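# Fill each box with a module and an aligned cover

## Task

For every box: place exactly one module (small finned metal block) inside with its fins pointing up, and lay exactly one cover (flat steel plate) flat on top, its edges lined up with the box's sides. Every box must end up standing flat on the table.

## Robot and tools

Robot: two arms. left_arm carries a two-finger gripper; right_arm carries a suction cup (vacuum tool). Cameras: cam_high, cam_low, cam_left_wrist, cam_right_wrist, each 896x504 pixels.

Frames: reported positions (metres) and orientations (end_effector_quat_wxyz) use the scene frame. Its origin is at table-top height, halfway between the two arms' nominal bases. +z is up, +x points out over the table, and left_arm sits on the +y side. Image left and right do not match arm names. Pose numbers you send are offsets, not poses, measured along the current Hand target's own axes.

Row layout (used by execute_actions and move): 16 numbers, each in [-1, 1], always all 16 even if one arm is idle. Order: left_arm dx, dy, dz, rx, ry, rz, left gripper position, force_limit, speed, then right_arm dx, dy, dz, rx, ry, rz, suction. Scale: 1.0 equals 0.6 m of travel or 180 degrees of turn. rx, ry, rz form a single rotation vector. Six zeros for an arm re-command its existing Hand target. Gripper position: +1 is fully open (85 mm), about -0.8 brings the pads together, -1 squeezes until blocked. force_limit and speed set grip strength and finger speed (about 20, 85, 150 mm/s at -1, 0, +1); both start at +1. Suction: above 0.01 is on, 0.01 or less is off, and it stays as last set. Any gripper or suction value you send is obeyed, so resend the previous values to leave them unchanged; 0 is a real command.

execute_actions(actions, cameras): actions is a list of actions; each action is a table of up to 15 rows, one row per 1/30 s control step, 15 steps (0.5 s) per action; a short table repeats its final row. Every row in an action is an offset from the Hand target at that action's start, not from the row before; each new action restarts from the current Hand target, so repeating an offset keeps moving. An empty list just returns state and images. cameras: list of names; omitted/null/["all"] gives all, [] none.

move(target, speed, blend, stop_force, zero, blocking, cameras): target is one 16-number row or a list of up to 15 rows, all offsets from the Hand targets at the move's start (not chained). The robot follows straight paths there. speed: m/s, 0.002 to 1, default 0.25 (turns up to twice that in rad/s); one value or one per target. blend: corner rounding in metres for lists. stop_force: newtons, 12 to 80, one value for both arms; ends an arm's path when it feels that much push along its travel. Use it only slowly and without rotation; omit it when backing away from a contact. zero (default true) re-zeroes the force reading before the move. blocking=false returns after about 0.5 s while the move continues (not allowed with stop_force). Moves last at least 0.5 s and at most 10 s, do not avoid obstacles, and the end effector lags and can overshoot at speed. The result adds a move: line with the outcome (done, off_target, moving, held, fault) and limits such as paced or held.

wait(seconds 0 to 10): lets time pass holding commands. stop(): brakes a running move. zoom_image(camera, region=[x0, y0, x1, y1] pixels, max 504x504): closer look at the latest image. finished_scene(scene): ends the current scene (give its number); irreversible, so the goal must hold with the robot let go.

Controller: each step the commanded pose is clipped to within 70 mm and 16 degrees of the measured one. Hand target in results is the last commanded (clipped) pose; the end effector may stop short, so send the remaining gap as an offset.

Gripper geometry: fingers point along its +z and open along its y. The reported point lies between the pads when closed; fingertips extend about 19 mm past it closed, 6 mm open. A block about 10 cm long sticks out toward the gripper's +x. To grip, send position -1 and hold it; object_status 2 means stopped on an object while closing (0 moving, 1 blocked while opening, 3 reached target or pads met). position_measured is in counts: 3 fully open, about 78 = 60 mm, 130 = 40 mm, 180 = 20 mm, 230 pads touching. Changing position by at least 0.01 is needed for new force_limit/speed to apply.

Suction cup: faces its +z; rim 41 mm wide; tool body widens to about 9 cm sideways starting 3 cm behind the rim. Press the rim fully onto a smooth flat face, away from holes and edges. suction_measured near 0 means no seal, 0.83+ airtight; part_present is 1 above 0.50 and drops below 0.45. A held part sits up to 16 mm nearer the tool. Release by setting the part on its support, then switching suction off; clear by 22 mm. If the cup seals on the table, turn suction off.

Other readings: Flange force is the estimated outside force on the end effector in its own axes (noisy; no reading near singular poses). Joint velocities within noise means the arm is still. Step readings list positions during actions.

Avoid: anything leaving the table, dropping or releasing moving parts, slamming or hard pushes, squeezing hard on a part still resting on something, excessive load on the gripper, and arms striking each other. Arms are stiff: aiming past a firm contact can trigger a fault. A fault stops an arm 10 s (net force 150 N, or joint torque at limits 140 N m for waist/shoulder/elbow, 35.2 for wrist joints). Over-heated motors (MOTOR HOT line) can brake an arm 30-60 s; avoid long stretched holds or pushing at unreachable poses. Loose objects may occasionally be nudged by outside pushes.

Each tool is called after "Request:" as name(argument=value, ...), one argument or row to a line, values as JSON.

## Session

Request:
execute_actions(
  actions=[],
)

Scene clock: 0.00 s.
left_arm: end_effector_position=(+0.6272, +0.2453, +0.3337) position_measured=3 object_status=3 end_effector_quat_wxyz=(-0.108, -0.414, +0.900, -0.086) | right_arm: end_effector_position=(+0.3471, -0.4364, +0.2800) suction_measured=0.00 part_present=0 end_effector_quat_wxyz=(+0.130, -0.250, +0.925, +0.254)
Joint positions: left_arm=[0.007 0.85 1.195 0.273 -2.034 0.947] | right_arm=[-0.275 -0.057 -0.048 -0.578 -1.585 0.743]
Joint velocities: within noise
Flange force (N): no reading
Hand target: left_arm +0.6272, +0.2453, +0.3337; -0.108, -0.414, +0.900, -0.086 | right_arm +0.3471, -0.4364, +0.2800; +0.130, -0.250, +0.925, +0.254
camera_calibration:
cam_left_wrist: T_world_to_cam=[[-0.744688, 0.659203, -0.104359, 0.352417], [0.653188, 0.751962, 0.088872, -0.608216], [0.137058, -0.00198388, -0.990561, 0.367528], [0, 0, 0, 1]] pos_world=[0.609348, 0.22577, 0.45489]
cam_right_wrist: T_world_to_cam=[[0.564807, -0.730065, -0.384705, -0.395464], [-0.76655, -0.636793, 0.0830422, -0.0134722], [-0.305604, 0.247993, -0.919296, 0.538023], [0, 0, 0, 1]] pos_world=[0.377456, -0.430719, 0.343584]

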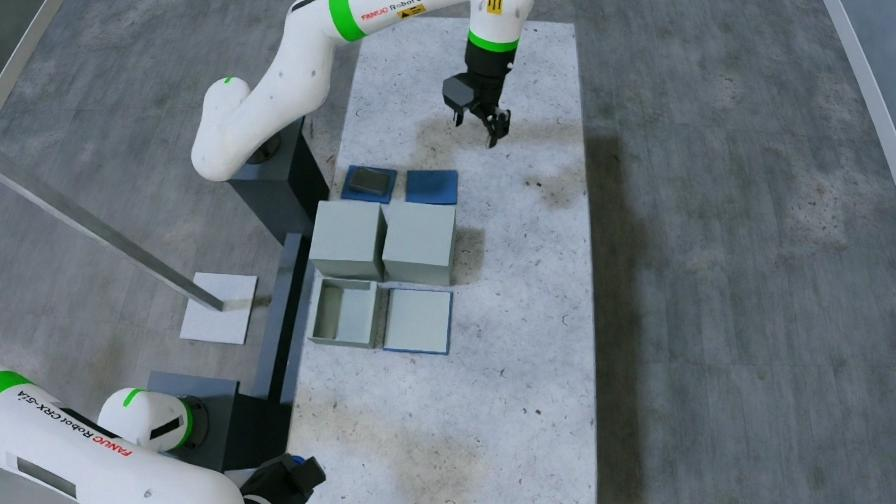

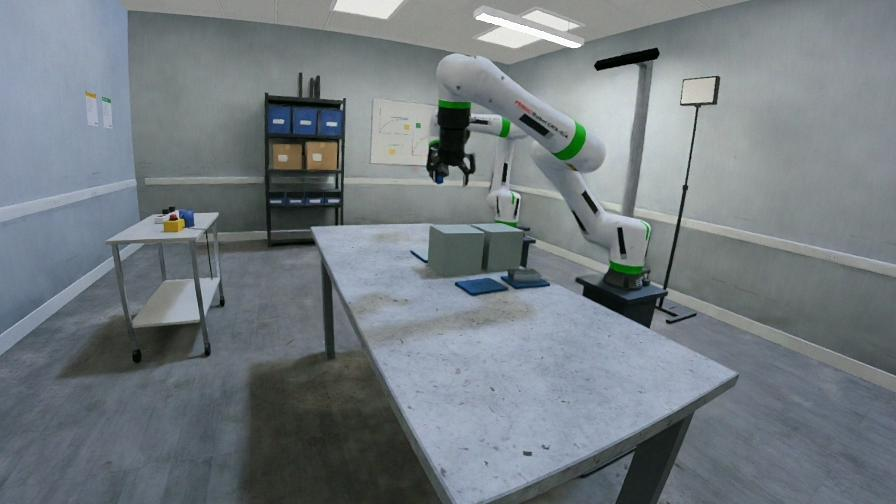

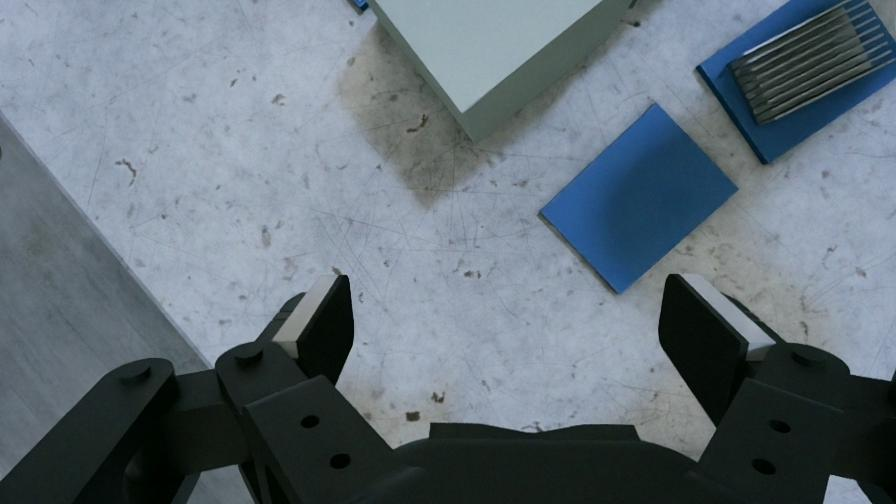

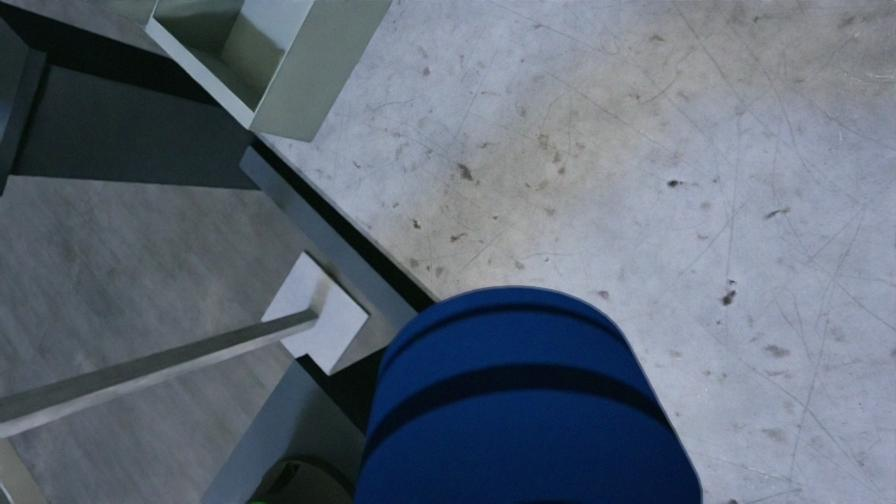

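Request:
zoom_image(
  camera="cam_high",
  region=[295, 150, 475, 290],
)

Request:
zoom_image(
  camera="cam_high",
  region=[295, 260, 475, 370],
)

Request:
zoom_image(
  camera="cam_low",
  region=[400, 200, 560, 310],
)

Request:
zoom_image(
  camera="cam_left_wrist",
  region=[330, 0, 896, 300],
)

Scaled by 2.800 from the camera's 896x504 image, which has a finer 1280x720 frame.

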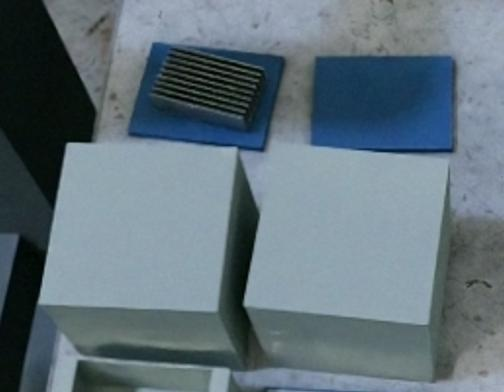

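Scaled by 2.800 from the camera's 896x504 image, which has a finer 1280x720 frame.

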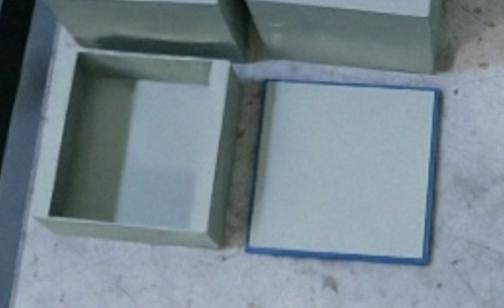

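Scaled by 3.150 from the camera's 896x504 image, which has a finer 1280x720 frame.

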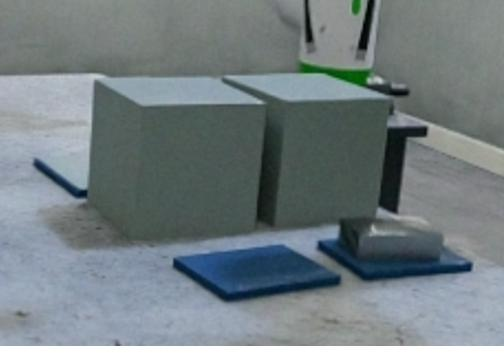

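Region (330, 0, 896, 300) is 566x300 pixels. A region can be at most 504 by 504 pixels.

Request:
move(
  target=[0.2398,0.4927,0.1428,-0.0565,-0.0711,0.2726,1,1,1,-0.3317,0.4123,-0.0527,0.2115,-0.0681,0.6462,0],
  speed=0.4,
  cameras=["cam_left_wrist", "cam_right_wrist", "cam_high"],
)

Request:
zoom_image(
  camera="cam_left_wrist",
  region=[360, 90, 580, 310],
)

Request:
zoom_image(
  camera="cam_right_wrist",
  region=[220, 40, 430, 250],
)

Request:
zoom_image(
  camera="cam_right_wrist",
  region=[390, 40, 600, 250],
)

Request:
zoom_image(
  camera="cam_right_wrist",
  region=[180, 180, 620, 420],
)

Scene clock: 13.47 s.
left_arm: end_effector_position=(+0.2997, +0.3098, +0.2702) position_measured=3 object_status=3 end_effector_quat_wxyz=(+0.000, +0.000, +1.000, +0.000) | right_arm: end_effector_position=(+0.3801, -0.1898, +0.4797) suction_measured=0.00 part_present=0 end_effector_quat_wxyz=(+0.000, +0.707, +0.707, -0.001)
Joint positions: left_arm=[0.013 -0.236 -0.239 0 -1.569 -0.028] | right_arm=[0.66 0.203 0.655 0.001 -2.024 -2.284]
Joint velocities: within noise
Flange force (N): left_arm=[-3.7 -2.7 -1.3] | right_arm=[-0.7 -4.2 4.8]
Hand target: left_arm +0.2997, +0.3097, +0.2703; +0.000, +0.000, +1.000, +0.000 | right_arm +0.3801, -0.1897, +0.4797; +0.000, +0.707, +0.707, -0.001
Off the commanded pose: left_arm 0.000 m, 0 deg | right_arm 0.000 m, 0 deg.
move: done
camera_calibration:
cam_left_wrist: T_world_to_cam=[[0.0340887, 0.998931, -0.0312286, -0.298924], [0.936802, -0.021051, 0.349226, -0.352959], [0.348195, -0.0411597, -0.936518, 0.283969], [0, 0, 0, 1]] pos_world=[0.241966, 0.302863, 0.379869]
cam_right_wrist: T_world_to_cam=[[-0.999053, -0.0433526, 0.00369379, 0.381261], [-0.0358026, 0.867359, 0.496393, -0.0382973], [-0.0247238, 0.495791, -0.86809, 0.586195], [0, 0, 0, 1]] pos_world=[0.394022, -0.240884, 0.526472]
Images, in order (width x height): cam_high 896x504, cam_left_wrist 896x504, cam_right_wrist 896x504.

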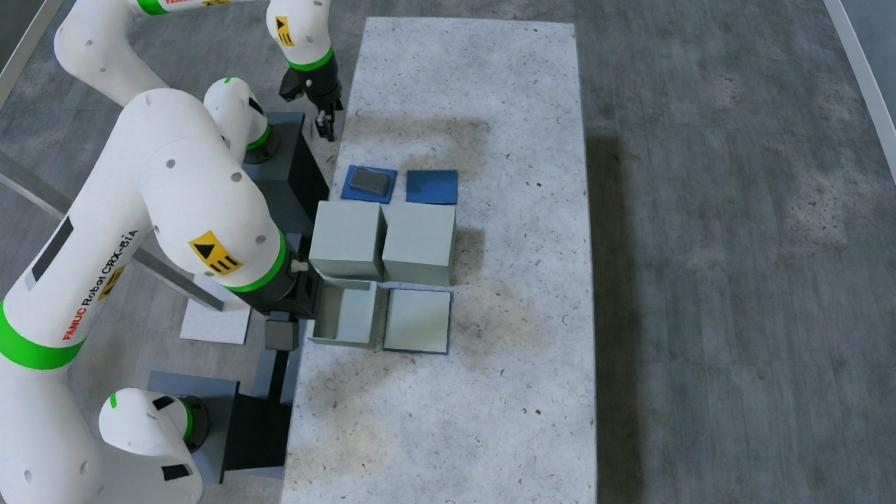

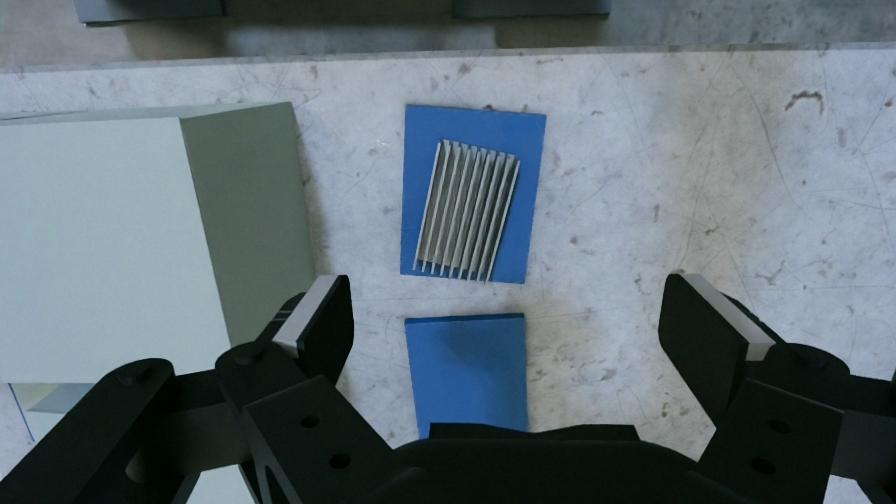

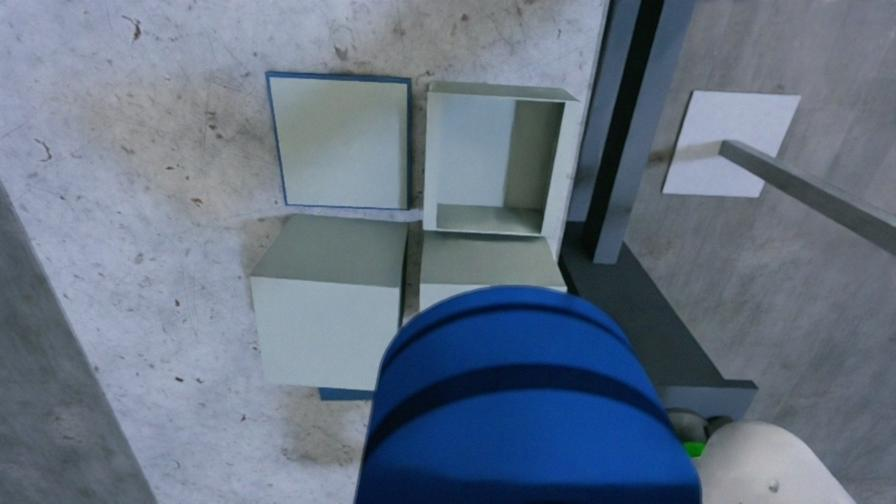

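Scaled by 2.291 from the camera's 896x504 image, which has a finer 1280x720 frame.

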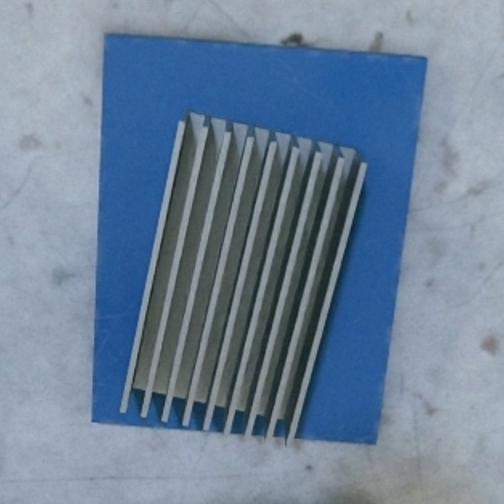

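Scaled by 2.400 from the camera's 896x504 image, which has a finer 1280x720 frame.

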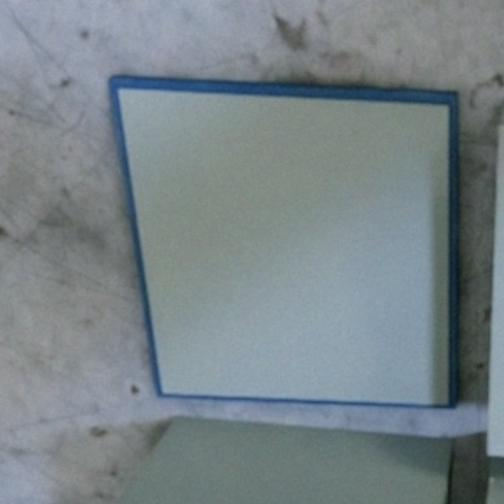

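Scaled by 2.400 from the camera's 896x504 image, which has a finer 1280x720 frame.

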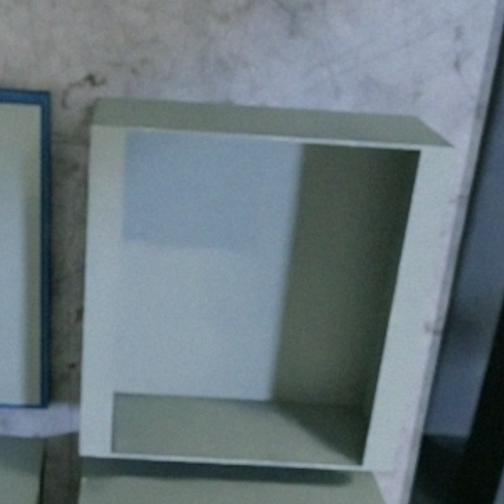

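Scaled by 1.145 from the camera's 896x504 image, which has a finer 1280x720 frame.

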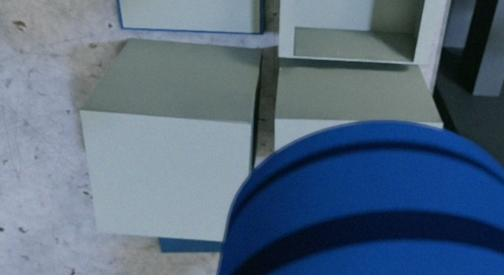

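Request:
zoom_image(
  camera="cam_right_wrist",
  region=[240, 200, 420, 310],
)

Request:
zoom_image(
  camera="cam_right_wrist",
  region=[400, 210, 580, 300],
)

Request:
zoom_image(
  camera="cam_left_wrist",
  region=[0, 80, 340, 400],
)

Scaled by 2.800 from the camera's 896x504 image, which has a finer 1280x720 frame.

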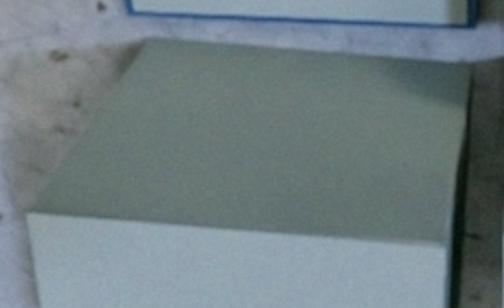

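Scaled by 2.800 from the camera's 896x504 image, which has a finer 1280x720 frame.

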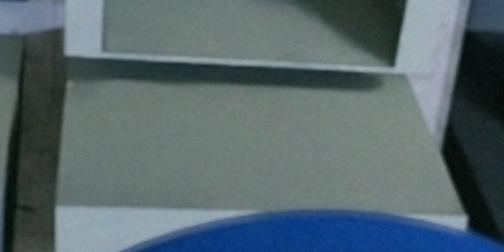

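Scaled by 1.482 from the camera's 896x504 image, which has a finer 1280x720 frame.

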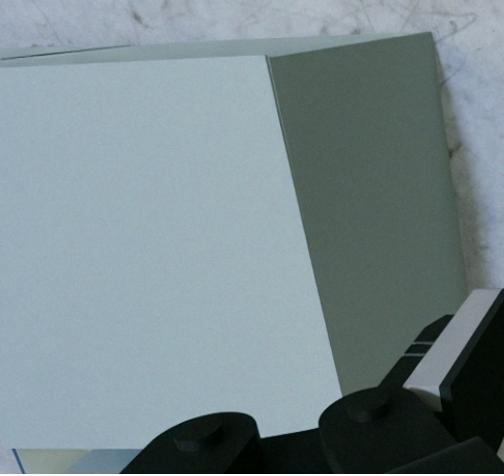

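Request:
move(
  target=[-0.0755,-0.0168,0.2838,0,0,0.0772,1,1,1,-0.35,0.1333,0.1,0,0,0,0],
  speed=0.3,
  cameras=["cam_left_wrist", "cam_right_wrist"],
)

Scene clock: 24.03 s.
left_arm: end_effector_position=(+0.3449, +0.2997, +0.1000) position_measured=3 object_status=3 end_effector_quat_wxyz=(+0.000, +0.121, +0.993, +0.000) | right_arm: end_effector_position=(+0.4599, -0.3999, +0.4199) suction_measured=0.00 part_present=0 end_effector_quat_wxyz=(+0.000, +0.707, +0.707, -0.001)
Joint positions: left_arm=[-0.017 -0.016 -0.454 0 -1.132 -0.241] | right_arm=[0.197 0.23 0.539 0.001 -1.88 -1.821]
Joint velocities: within noise
Flange force (N): left_arm=[-6.2 -3.0 1.5] | right_arm=[1.4 -7.5 6.5]
Hand target: left_arm +0.3449, +0.2997, +0.1000; +0.000, +0.121, +0.993, +0.000 | right_arm +0.4599, -0.3999, +0.4199; +0.000, +0.707, +0.707, -0.001
Off the commanded pose: left_arm 0.000 m, 0 deg | right_arm 0.000 m, 0 deg.
move: done
camera_calibration:
cam_left_wrist: T_world_to_cam=[[0.272995, 0.961498, -0.0315399, -0.366792], [0.904334, -0.245307, 0.34929, -0.257735], [0.328105, -0.123877, -0.936484, 0.140006], [0, 0, 0, 1]] pos_world=[0.287275, 0.306789, 0.209569]
cam_right_wrist: T_world_to_cam=[[-0.999053, -0.0433526, 0.00369379, 0.452098], [-0.0358026, 0.867359, 0.496393, 0.176476], [-0.0247238, 0.495791, -0.86809, 0.640421], [0, 0, 0, 1]] pos_world=[0.473822, -0.450984, 0.466672]
Images, in order (width x height): cam_left_wrist 896x504, cam_right_wrist 896x504.

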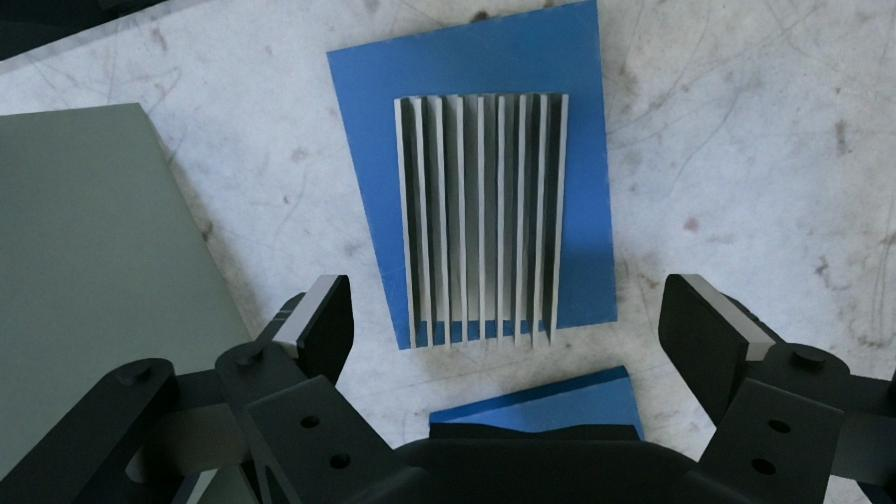

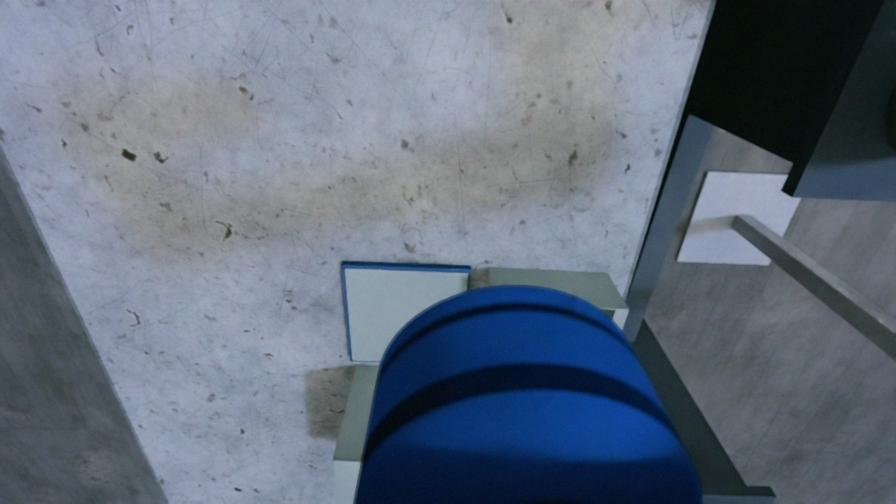

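Request:
move(
  target=[
    [0,-0.0033,0.1133,0,0,0,1,1,1,0,0,0,0,0,0,0],
    [0,-0.0033,0.1133,0,0,0,-1,-0.4,-1,0,0,0,0,0,0,0],
  ],
  speed=0.1,
  cameras=["cam_left_wrist"],
)

Request:
wait(
  seconds=0.3,
  cameras=[],
)

Scene clock: 28.70 s.
left_arm: end_effector_position=(+0.3444, +0.2977, +0.0320) position_measured=78 object_status=2 end_effector_quat_wxyz=(+0.000, +0.121, +0.993, +0.000) | right_arm: end_effector_position=(+0.4599, -0.3999, +0.4199) suction_measured=0.00 part_present=0 end_effector_quat_wxyz=(+0.000, +0.707, +0.707, -0.001)
Joint positions: left_arm=[-0.022 0.08 -0.538 0 -0.952 -0.236] | right_arm=[0.197 0.23 0.539 0.001 -1.88 -1.821]
Joint velocities: within noise
Flange force (N): left_arm=[0.6 -1.2 -10.4] | right_arm=[0.6 -7.1 5.9]
Hand target: left_arm +0.3445, +0.2977, +0.0320; +0.000, +0.121, +0.993, +0.000 | right_arm +0.4599, -0.3999, +0.4199; +0.000, +0.707, +0.707, -0.001
Off the commanded pose: left_arm 0.000 m, 0 deg | right_arm 0.000 m, 0 deg.
move: done
camera_calibration:
cam_left_wrist: T_world_to_cam=[[0.27299, 0.9615, -0.0315377, -0.366972], [0.904347, -0.245307, 0.349257, -0.233996], [0.328074, -0.123865, -0.936496, 0.0762602], [0, 0, 0, 1]] pos_world=[0.286774, 0.304889, 0.141569]
Images, in order (width x height): cam_left_wrist 896x504.

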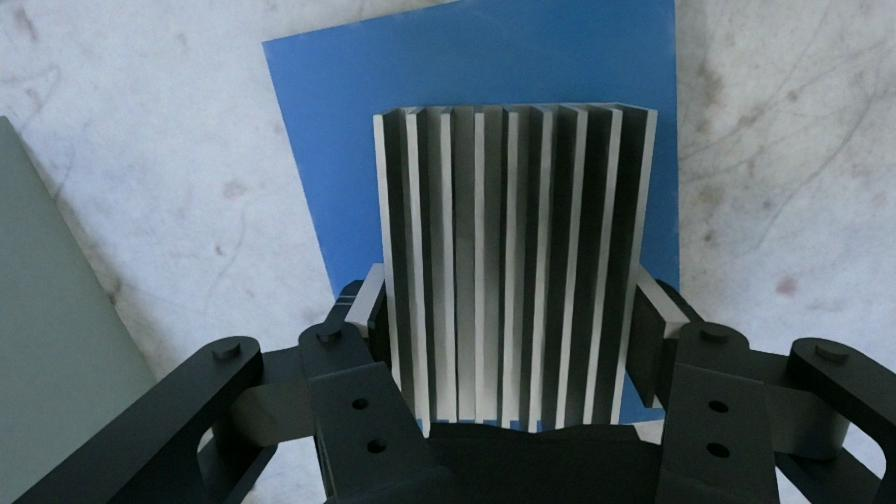

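Scene clock: 29.00 s.
left_arm: end_effector_position=(+0.3444, +0.2977, +0.0320) position_measured=78 object_status=2 end_effector_quat_wxyz=(+0.000, +0.121, +0.993, +0.000) | right_arm: end_effector_position=(+0.4599, -0.3999, +0.4199) suction_measured=0.00 part_present=0 end_effector_quat_wxyz=(+0.000, +0.707, +0.707, -0.001)
Joint positions: left_arm=[-0.022 0.08 -0.538 0 -0.952 -0.236] | right_arm=[0.197 0.23 0.539 0.001 -1.88 -1.821]
Joint velocities: within noise
Flange force (N): left_arm=[0.9 -0.6 -10.4] | right_arm=[0.8 -7.7 6.5]
Hand target: left_arm +0.3445, +0.2977, +0.0320; +0.000, +0.121, +0.993, +0.000 | right_arm +0.4599, -0.3999, +0.4199; +0.000, +0.707, +0.707, -0.001
Off the commanded pose: left_arm 0.000 m, 0 deg | right_arm 0.000 m, 0 deg.
wait: 0.30 s; at rest by 0.17 s
No camera images: "cameras" was empty.

Request:
move(
  target=[
    [0,0,-0.338,0,0,0,-1,-0.4,-1,0,0,0,0,0,0,0],
    [-0.1381,-0.6239,-0.338,0,0,-0.074,-1,-0.4,-1,0,0,0,0,0,0,0],
  ],
  speed=[0.15,0.25],
  blend=[0.03,0],
  cameras=["cam_high","cam_left_wrist"],
)

Scene clock: 37.23 s.
left_arm: end_effector_position=(+0.3353, -0.0855, +0.2349) position_measured=78 object_status=2 end_effector_quat_wxyz=(+0.000, +0.005, +1.000, +0.000) | right_arm: end_effector_position=(+0.4599, -0.3999, +0.4199) suction_measured=0.00 part_present=0 end_effector_quat_wxyz=(+0.000, +0.707, +0.707, -0.001)
Joint positions: left_arm=[-0.755 0.49 0.491 0 -1.572 0.729] | right_arm=[0.197 0.23 0.539 0.001 -1.88 -1.821]
Joint velocities: within noise
Flange force (N): left_arm=[-0.6 -2.8 3.1] | right_arm=[0.7 -6.3 5.9]
Hand target: left_arm +0.3353, -0.0855, +0.2349; +0.000, +0.005, +1.000, +0.000 | right_arm +0.4599, -0.3999, +0.4199; +0.000, +0.707, +0.707, -0.001
Off the commanded pose: left_arm 0.000 m, 0 deg | right_arm 0.000 m, 0 deg.
move: done
camera_calibration:
cam_left_wrist: T_world_to_cam=[[0.0440638, 0.998528, -0.0316296, 0.0903972], [0.936542, -0.0302656, 0.349247, -0.383056], [0.347775, -0.0450116, -0.936497, 0.221921], [0, 0, 0, 1]] pos_world=[0.277586, -0.0918685, 0.344468]
Images, in order (width x height): cam_high 896x504, cam_left_wrist 896x504.

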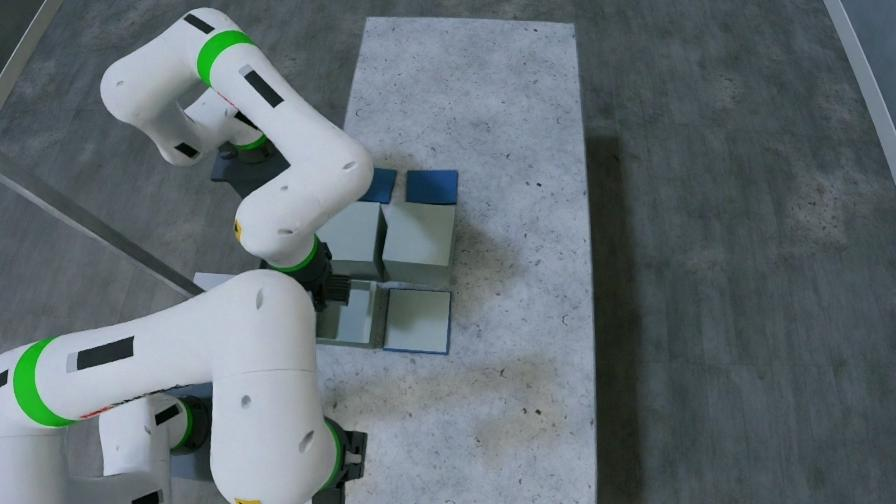

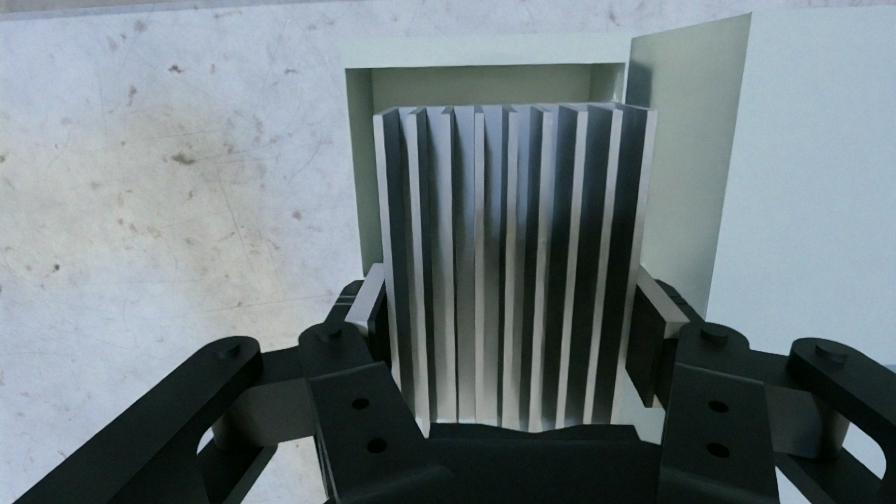

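Request:
zoom_image(
  camera="cam_left_wrist",
  region=[320, 20, 680, 220],
)

Scaled by 1.400 from the camera's 896x504 image, which has a finer 1280x720 frame.

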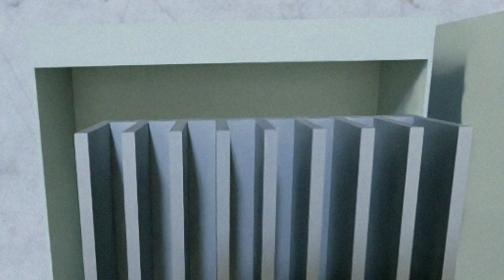

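Request:
move(
  target=[-0.0025,0,0.3165,0,0,0,-1,-0.4,-1,0,0,0,0,0,0,0],
  speed=[0.2],
  cameras=["cam_high","cam_left_wrist"],
)

Request:
move(
  target=[0,0,0.06,0,0,0,-1,-0.4,-1,0,0,0,0,0,0,0],
  speed=[0.012],
  stop_force=13,
  cameras=["cam_high","cam_left_wrist"],
)

Scene clock: 44.37 s.
left_arm: end_effector_position=(+0.3368, -0.0856, +0.0451) position_measured=78 object_status=2 end_effector_quat_wxyz=(+0.000, +0.005, +1.000, +0.000) | right_arm: end_effector_position=(+0.4599, -0.3999, +0.4199) suction_measured=0.00 part_present=0 end_effector_quat_wxyz=(+0.000, +0.707, +0.707, -0.001)
Joint positions: left_arm=[-0.753 0.59 0.188 0 -1.169 0.728] | right_arm=[0.197 0.23 0.539 0.001 -1.88 -1.821]
Joint velocities: within noise
Flange force (N): left_arm=[-5.5 -9.0 3.0] | right_arm=[0.7 -7.6 6.4]
Hand target: left_arm +0.3368, -0.0856, +0.0450; +0.000, +0.005, +1.000, +0.000 | right_arm +0.4599, -0.3999, +0.4199; +0.000, +0.707, +0.707, -0.001
Off the commanded pose: left_arm 0.000 m, 0 deg | right_arm 0.000 m, 0 deg.
move: done
camera_calibration:
cam_left_wrist: T_world_to_cam=[[0.0441571, 0.998525, -0.0315943, 0.0842961], [0.936537, -0.0303652, 0.349251, -0.318183], [0.347776, -0.0450111, -0.936496, 0.0436517], [0, 0, 0, 1]] pos_world=[0.279087, -0.0918687, 0.154669]
Images, in order (width x height): cam_high 896x504, cam_left_wrist 896x504.

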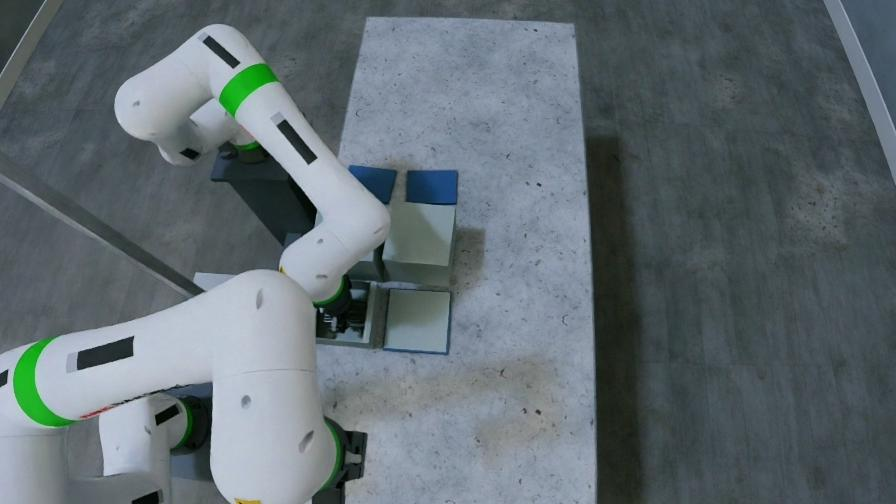

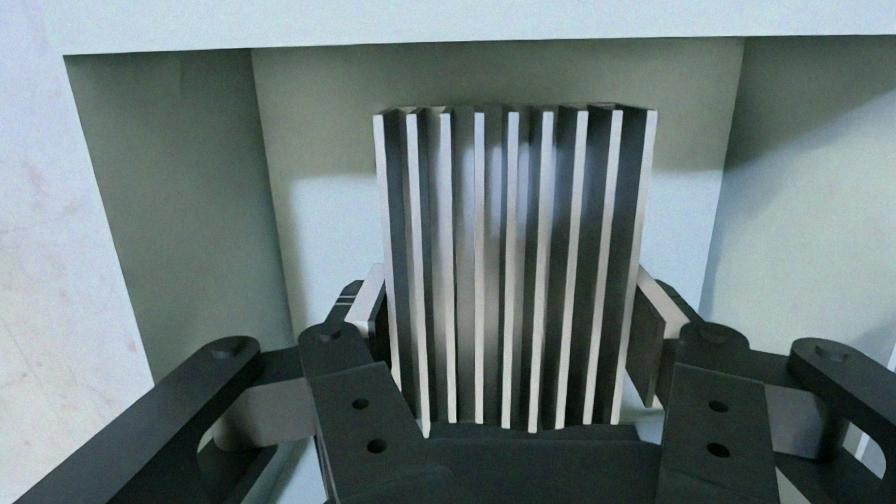

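Scene clock: 46.77 s.
left_arm: end_effector_position=(+0.3368, -0.0856, +0.0237) position_measured=78 object_status=2 end_effector_quat_wxyz=(+0.000, +0.005, +1.000, +0.000) | right_arm: end_effector_position=(+0.4599, -0.3999, +0.4199) suction_measured=0.00 part_present=0 end_effector_quat_wxyz=(+0.000, +0.707, +0.707, -0.001)
Joint positions: left_arm=[-0.753 0.612 0.168 0 -1.127 0.728] | right_arm=[0.197 0.23 0.539 0.001 -1.88 -1.821]
Joint velocities: within noise
Flange force (N): left_arm=[1.7 6.1 -22.6] | right_arm=[0.6 -7.6 6.0]
Hand target: left_arm +0.3368, -0.0856, +0.0237; +0.000, +0.005, +1.000, +0.000 (not the last commanded pose) | right_arm +0.4599, -0.3999, +0.4199; +0.000, +0.707, +0.707, -0.001
Off the commanded pose: left_arm 0.015 m, 0 deg | right_arm 0.000 m, 0 deg.
move: contact (left_arm)
camera_calibration:
cam_left_wrist: T_world_to_cam=[[0.0440692, 0.998528, -0.0316319, 0.0836497], [0.936529, -0.0302682, 0.34928, -0.310702], [0.347809, -0.0450167, -0.936484, 0.0235996], [0, 0, 0, 1]] pos_world=[0.279087, -0.0918686, 0.133269]
Images, in order (width x height): cam_high 896x504, cam_left_wrist 896x504.

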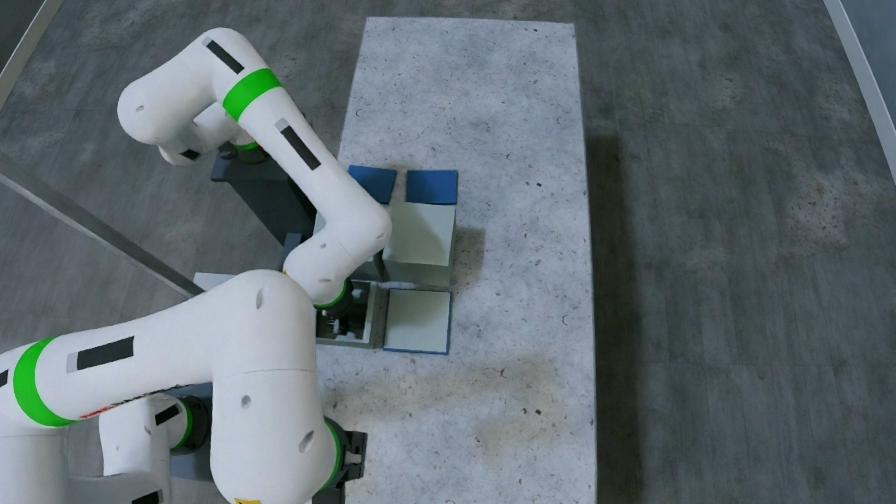

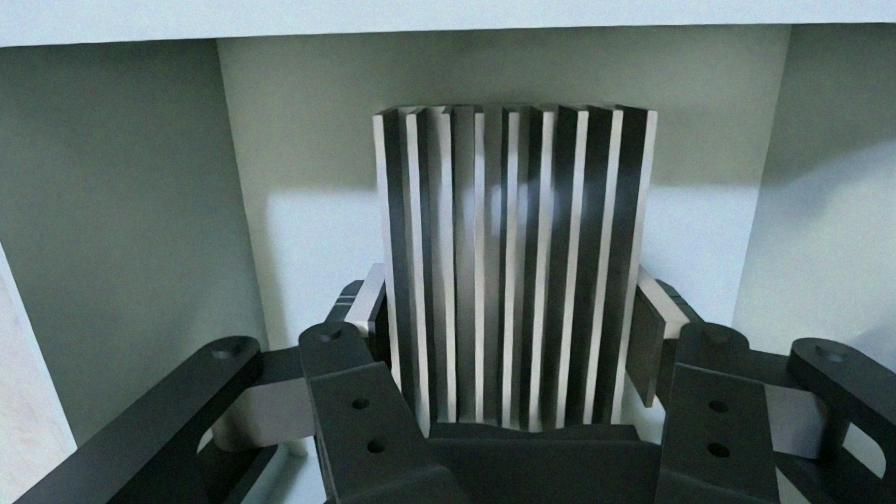

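Request:
move(
  target=[
    [0,0,0,0,0,0,0.55,-0.4,-1,0,0,0,0,0,0,0],
    [0,0,-0.08,0,0,0,0.55,-0.4,-1,0,0,0,0,0,0,0],
    [0,0,-0.4,0,0,0,0.55,-0.4,-1,0,0,0,0,0,0,0],
  ],
  speed=[0.1,0.08,0.25],
  blend=[0,0.02,0],
  cameras=["cam_high","cam_left_wrist"],
)

Scene clock: 50.67 s.
left_arm: end_effector_position=(+0.3368, -0.0855, +0.2637) position_measured=59 object_status=3 end_effector_quat_wxyz=(+0.000, +0.005, +1.000, +0.000) | right_arm: end_effector_position=(+0.4599, -0.3999, +0.4199) suction_measured=0.00 part_present=0 end_effector_quat_wxyz=(+0.000, +0.707, +0.707, -0.001)
Joint positions: left_arm=[-0.753 0.496 0.566 0 -1.641 0.728] | right_arm=[0.197 0.23 0.539 0.001 -1.88 -1.821]
Joint velocities: within noise
Flange force (N): left_arm=[-2.7 -4.3 0.9] | right_arm=[0.8 -7.2 5.6]
Hand target: left_arm +0.3368, -0.0855, +0.2637; +0.000, +0.005, +1.000, +0.000 | right_arm +0.4599, -0.3999, +0.4199; +0.000, +0.707, +0.707, -0.001
Off the commanded pose: left_arm 0.000 m, 0 deg | right_arm 0.000 m, 0 deg.
move: done
camera_calibration:
cam_left_wrist: T_world_to_cam=[[0.0440692, 0.998528, -0.0316319, 0.0912414], [0.936529, -0.0302682, 0.34928, -0.394529], [0.347809, -0.0450167, -0.936484, 0.248356], [0, 0, 0, 1]] pos_world=[0.279087, -0.0918686, 0.373269]
Images, in order (width x height): cam_high 896x504, cam_left_wrist 896x504.

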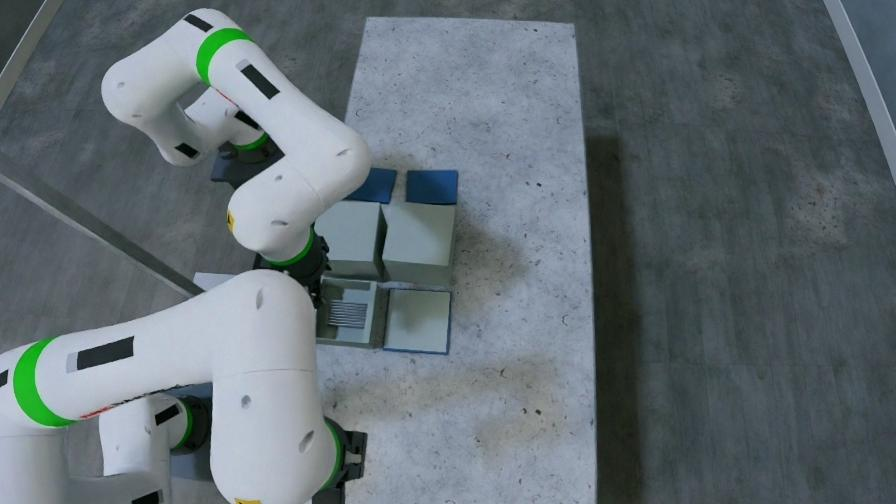

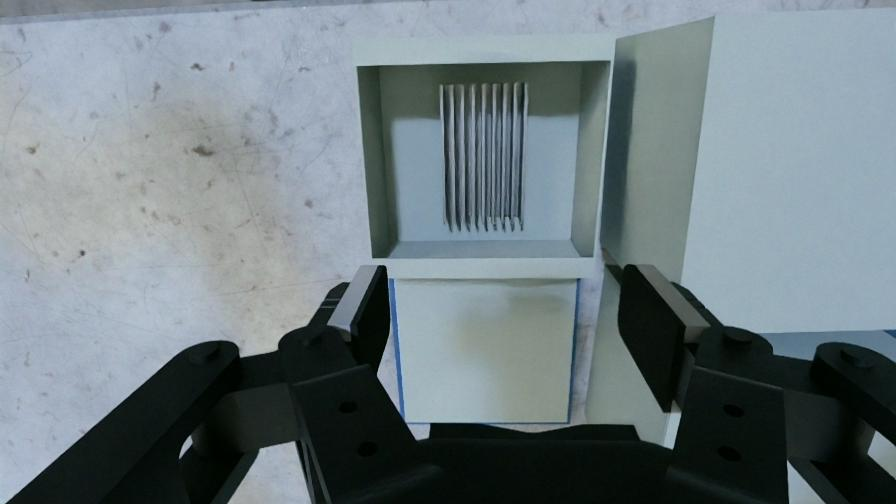

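Request:
zoom_image(
  camera="cam_left_wrist",
  region=[340, 20, 640, 280],
)

Request:
move(
  target=[0,0.883,-0.477,0,0,0,0.55,-0.4,-1,0,0,0,0,0,0,0],
  speed=[0.3],
  cameras=["cam_high"],
)

Scaled by 1.680 from the camera's 896x504 image, which has a finer 1280x720 frame.

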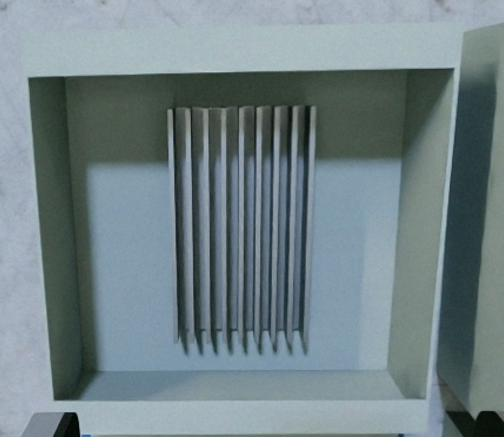

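Scene clock: 54.90 s.
left_arm: end_effector_position=(+0.3418, +0.4442, +0.5498) position_measured=59 object_status=3 end_effector_quat_wxyz=(+0.000, +0.005, +1.000, +0.000) | right_arm: end_effector_position=(+0.4599, -0.3999, +0.4199) suction_measured=0.00 part_present=0 end_effector_quat_wxyz=(+0.000, +0.707, +0.707, -0.001)
Joint positions: left_arm=[0.371 0.05 0.721 0.001 -2.243 -0.396] | right_arm=[0.197 0.23 0.539 0.001 -1.88 -1.821]
Joint velocities: left_arm=[0 0 0.001 -0.005 -0.002 -0.001] | right_arm=[within noise]
Flange force (N): left_arm=[-3.1 -0.8 -2.3] | right_arm=[0.9 -6.8 6.0]
Hand target: left_arm +0.3418, +0.4443, +0.5498; +0.000, +0.005, +1.000, +0.000 | right_arm +0.4599, -0.3999, +0.4199; +0.000, +0.707, +0.707, -0.001
Off the commanded pose: left_arm 0.000 m, 0 deg | right_arm 0.000 m, 0 deg.
move: done
Images, in order (width x height): cam_high 896x504.

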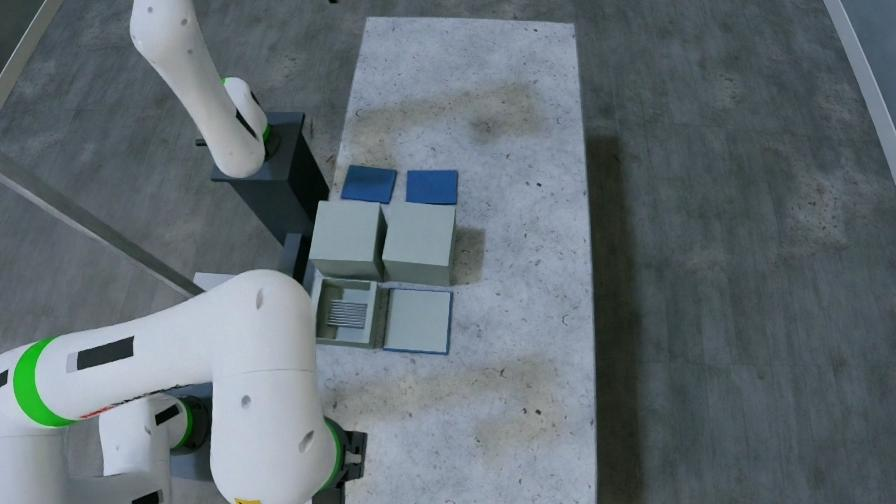

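Request:
execute_actions(
  actions=[],
  cameras=["cam_high","cam_right_wrist"],
)

Request:
zoom_image(
  camera="cam_high",
  region=[290, 160, 480, 370],
)

Scene clock: 59.03 s.
left_arm: end_effector_position=(+0.3418, +0.4443, +0.5498) position_measured=59 object_status=3 end_effector_quat_wxyz=(+0.000, +0.005, +1.000, +0.000) | right_arm: end_effector_position=(+0.4599, -0.3999, +0.4199) suction_measured=0.00 part_present=0 end_effector_quat_wxyz=(+0.000, +0.707, +0.707, -0.001)
Joint positions: left_arm=[0.371 0.05 0.722 0 -2.243 -0.396] | right_arm=[0.197 0.23 0.539 0.001 -1.88 -1.821]
Joint velocities: within noise
Flange force (N): left_arm=[-5.5 -2.2 -4.0] | right_arm=[0.8 -6.9 6.5]
Hand target: left_arm +0.3418, +0.4443, +0.5498; +0.000, +0.005, +1.000, +0.000 | right_arm +0.4599, -0.3999, +0.4199; +0.000, +0.707, +0.707, -0.001
Off the commanded pose: left_arm 0.000 m, 0 deg | right_arm 0.000 m, 0 deg.
camera_calibration:
cam_right_wrist: T_world_to_cam=[[-0.999054, -0.0433156, 0.00383014, 0.452047], [-0.0357028, 0.867362, 0.496396, 0.176516], [-0.0248238, 0.49579, -0.868088, 0.640517], [0, 0, 0, 1]] pos_world=[0.473821, -0.451084, 0.466672]
Images, in order (width x height): cam_high 896x504, cam_right_wrist 896x504.

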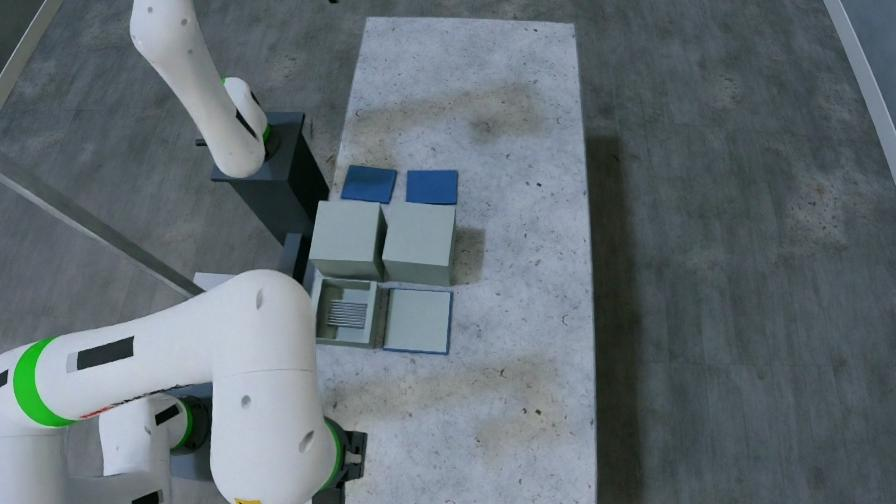

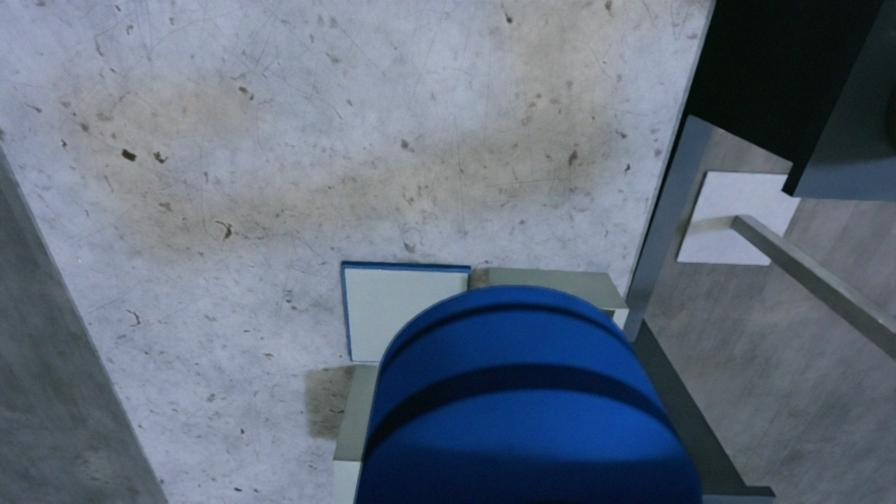

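Scaled by 2.400 from the camera's 896x504 image, which has a finer 1280x720 frame.

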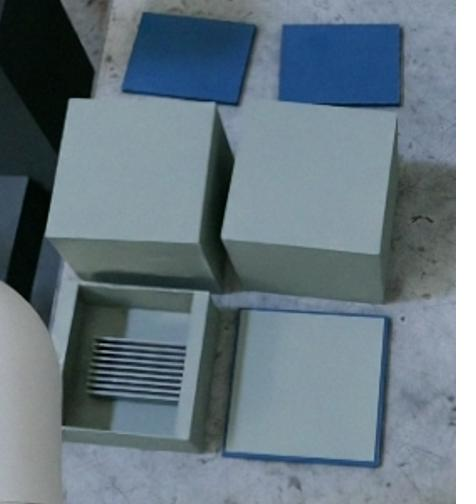

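Request:
execute_actions(
  actions=[],
  cameras=["cam_low"],
)

Request:
zoom_image(
  camera="cam_low",
  region=[300, 0, 804, 350],
)

Scene clock: 60.50 s.
left_arm: end_effector_position=(+0.3418, +0.4443, +0.5498) position_measured=59 object_status=3 end_effector_quat_wxyz=(+0.000, +0.005, +1.000, +0.000) | right_arm: end_effector_position=(+0.4599, -0.3999, +0.4199) suction_measured=0.00 part_present=0 end_effector_quat_wxyz=(+0.000, +0.707, +0.707, -0.001)
Joint positions: left_arm=[0.371 0.05 0.722 0 -2.243 -0.396] | right_arm=[0.197 0.23 0.539 0.001 -1.88 -1.821]
Joint velocities: within noise
Flange force (N): left_arm=[-4.3 -1.0 -3.9] | right_arm=[0.8 -6.2 5.8]
Hand target: left_arm +0.3418, +0.4443, +0.5498; +0.000, +0.005, +1.000, +0.000 | right_arm +0.4599, -0.3999, +0.4199; +0.000, +0.707, +0.707, -0.001
Off the commanded pose: left_arm 0.000 m, 0 deg | right_arm 0.000 m, 0 deg.
Images, in order (width x height): cam_low 896x504.

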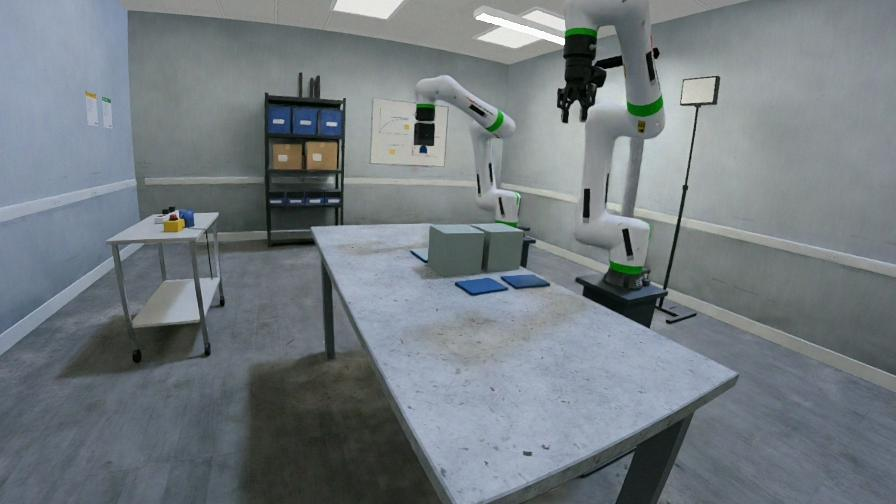

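Scaled by 1.000.

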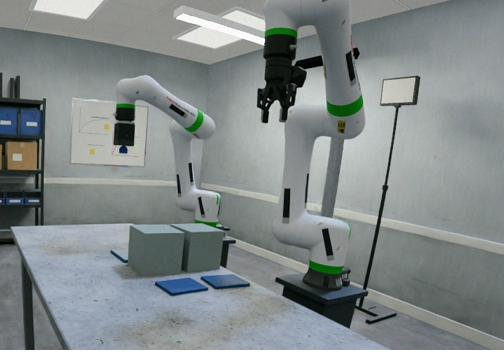

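Request:
zoom_image(
  camera="cam_low",
  region=[390, 60, 530, 160],
)

Scaled by 3.600 from the camera's 896x504 image, which has a finer 1280x720 frame.

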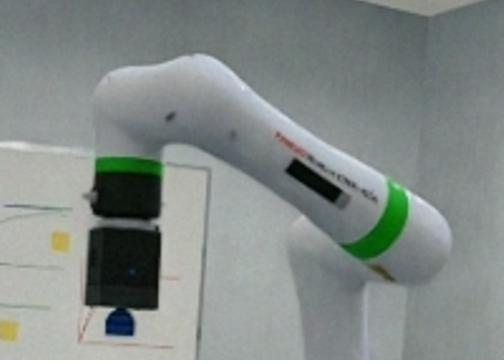

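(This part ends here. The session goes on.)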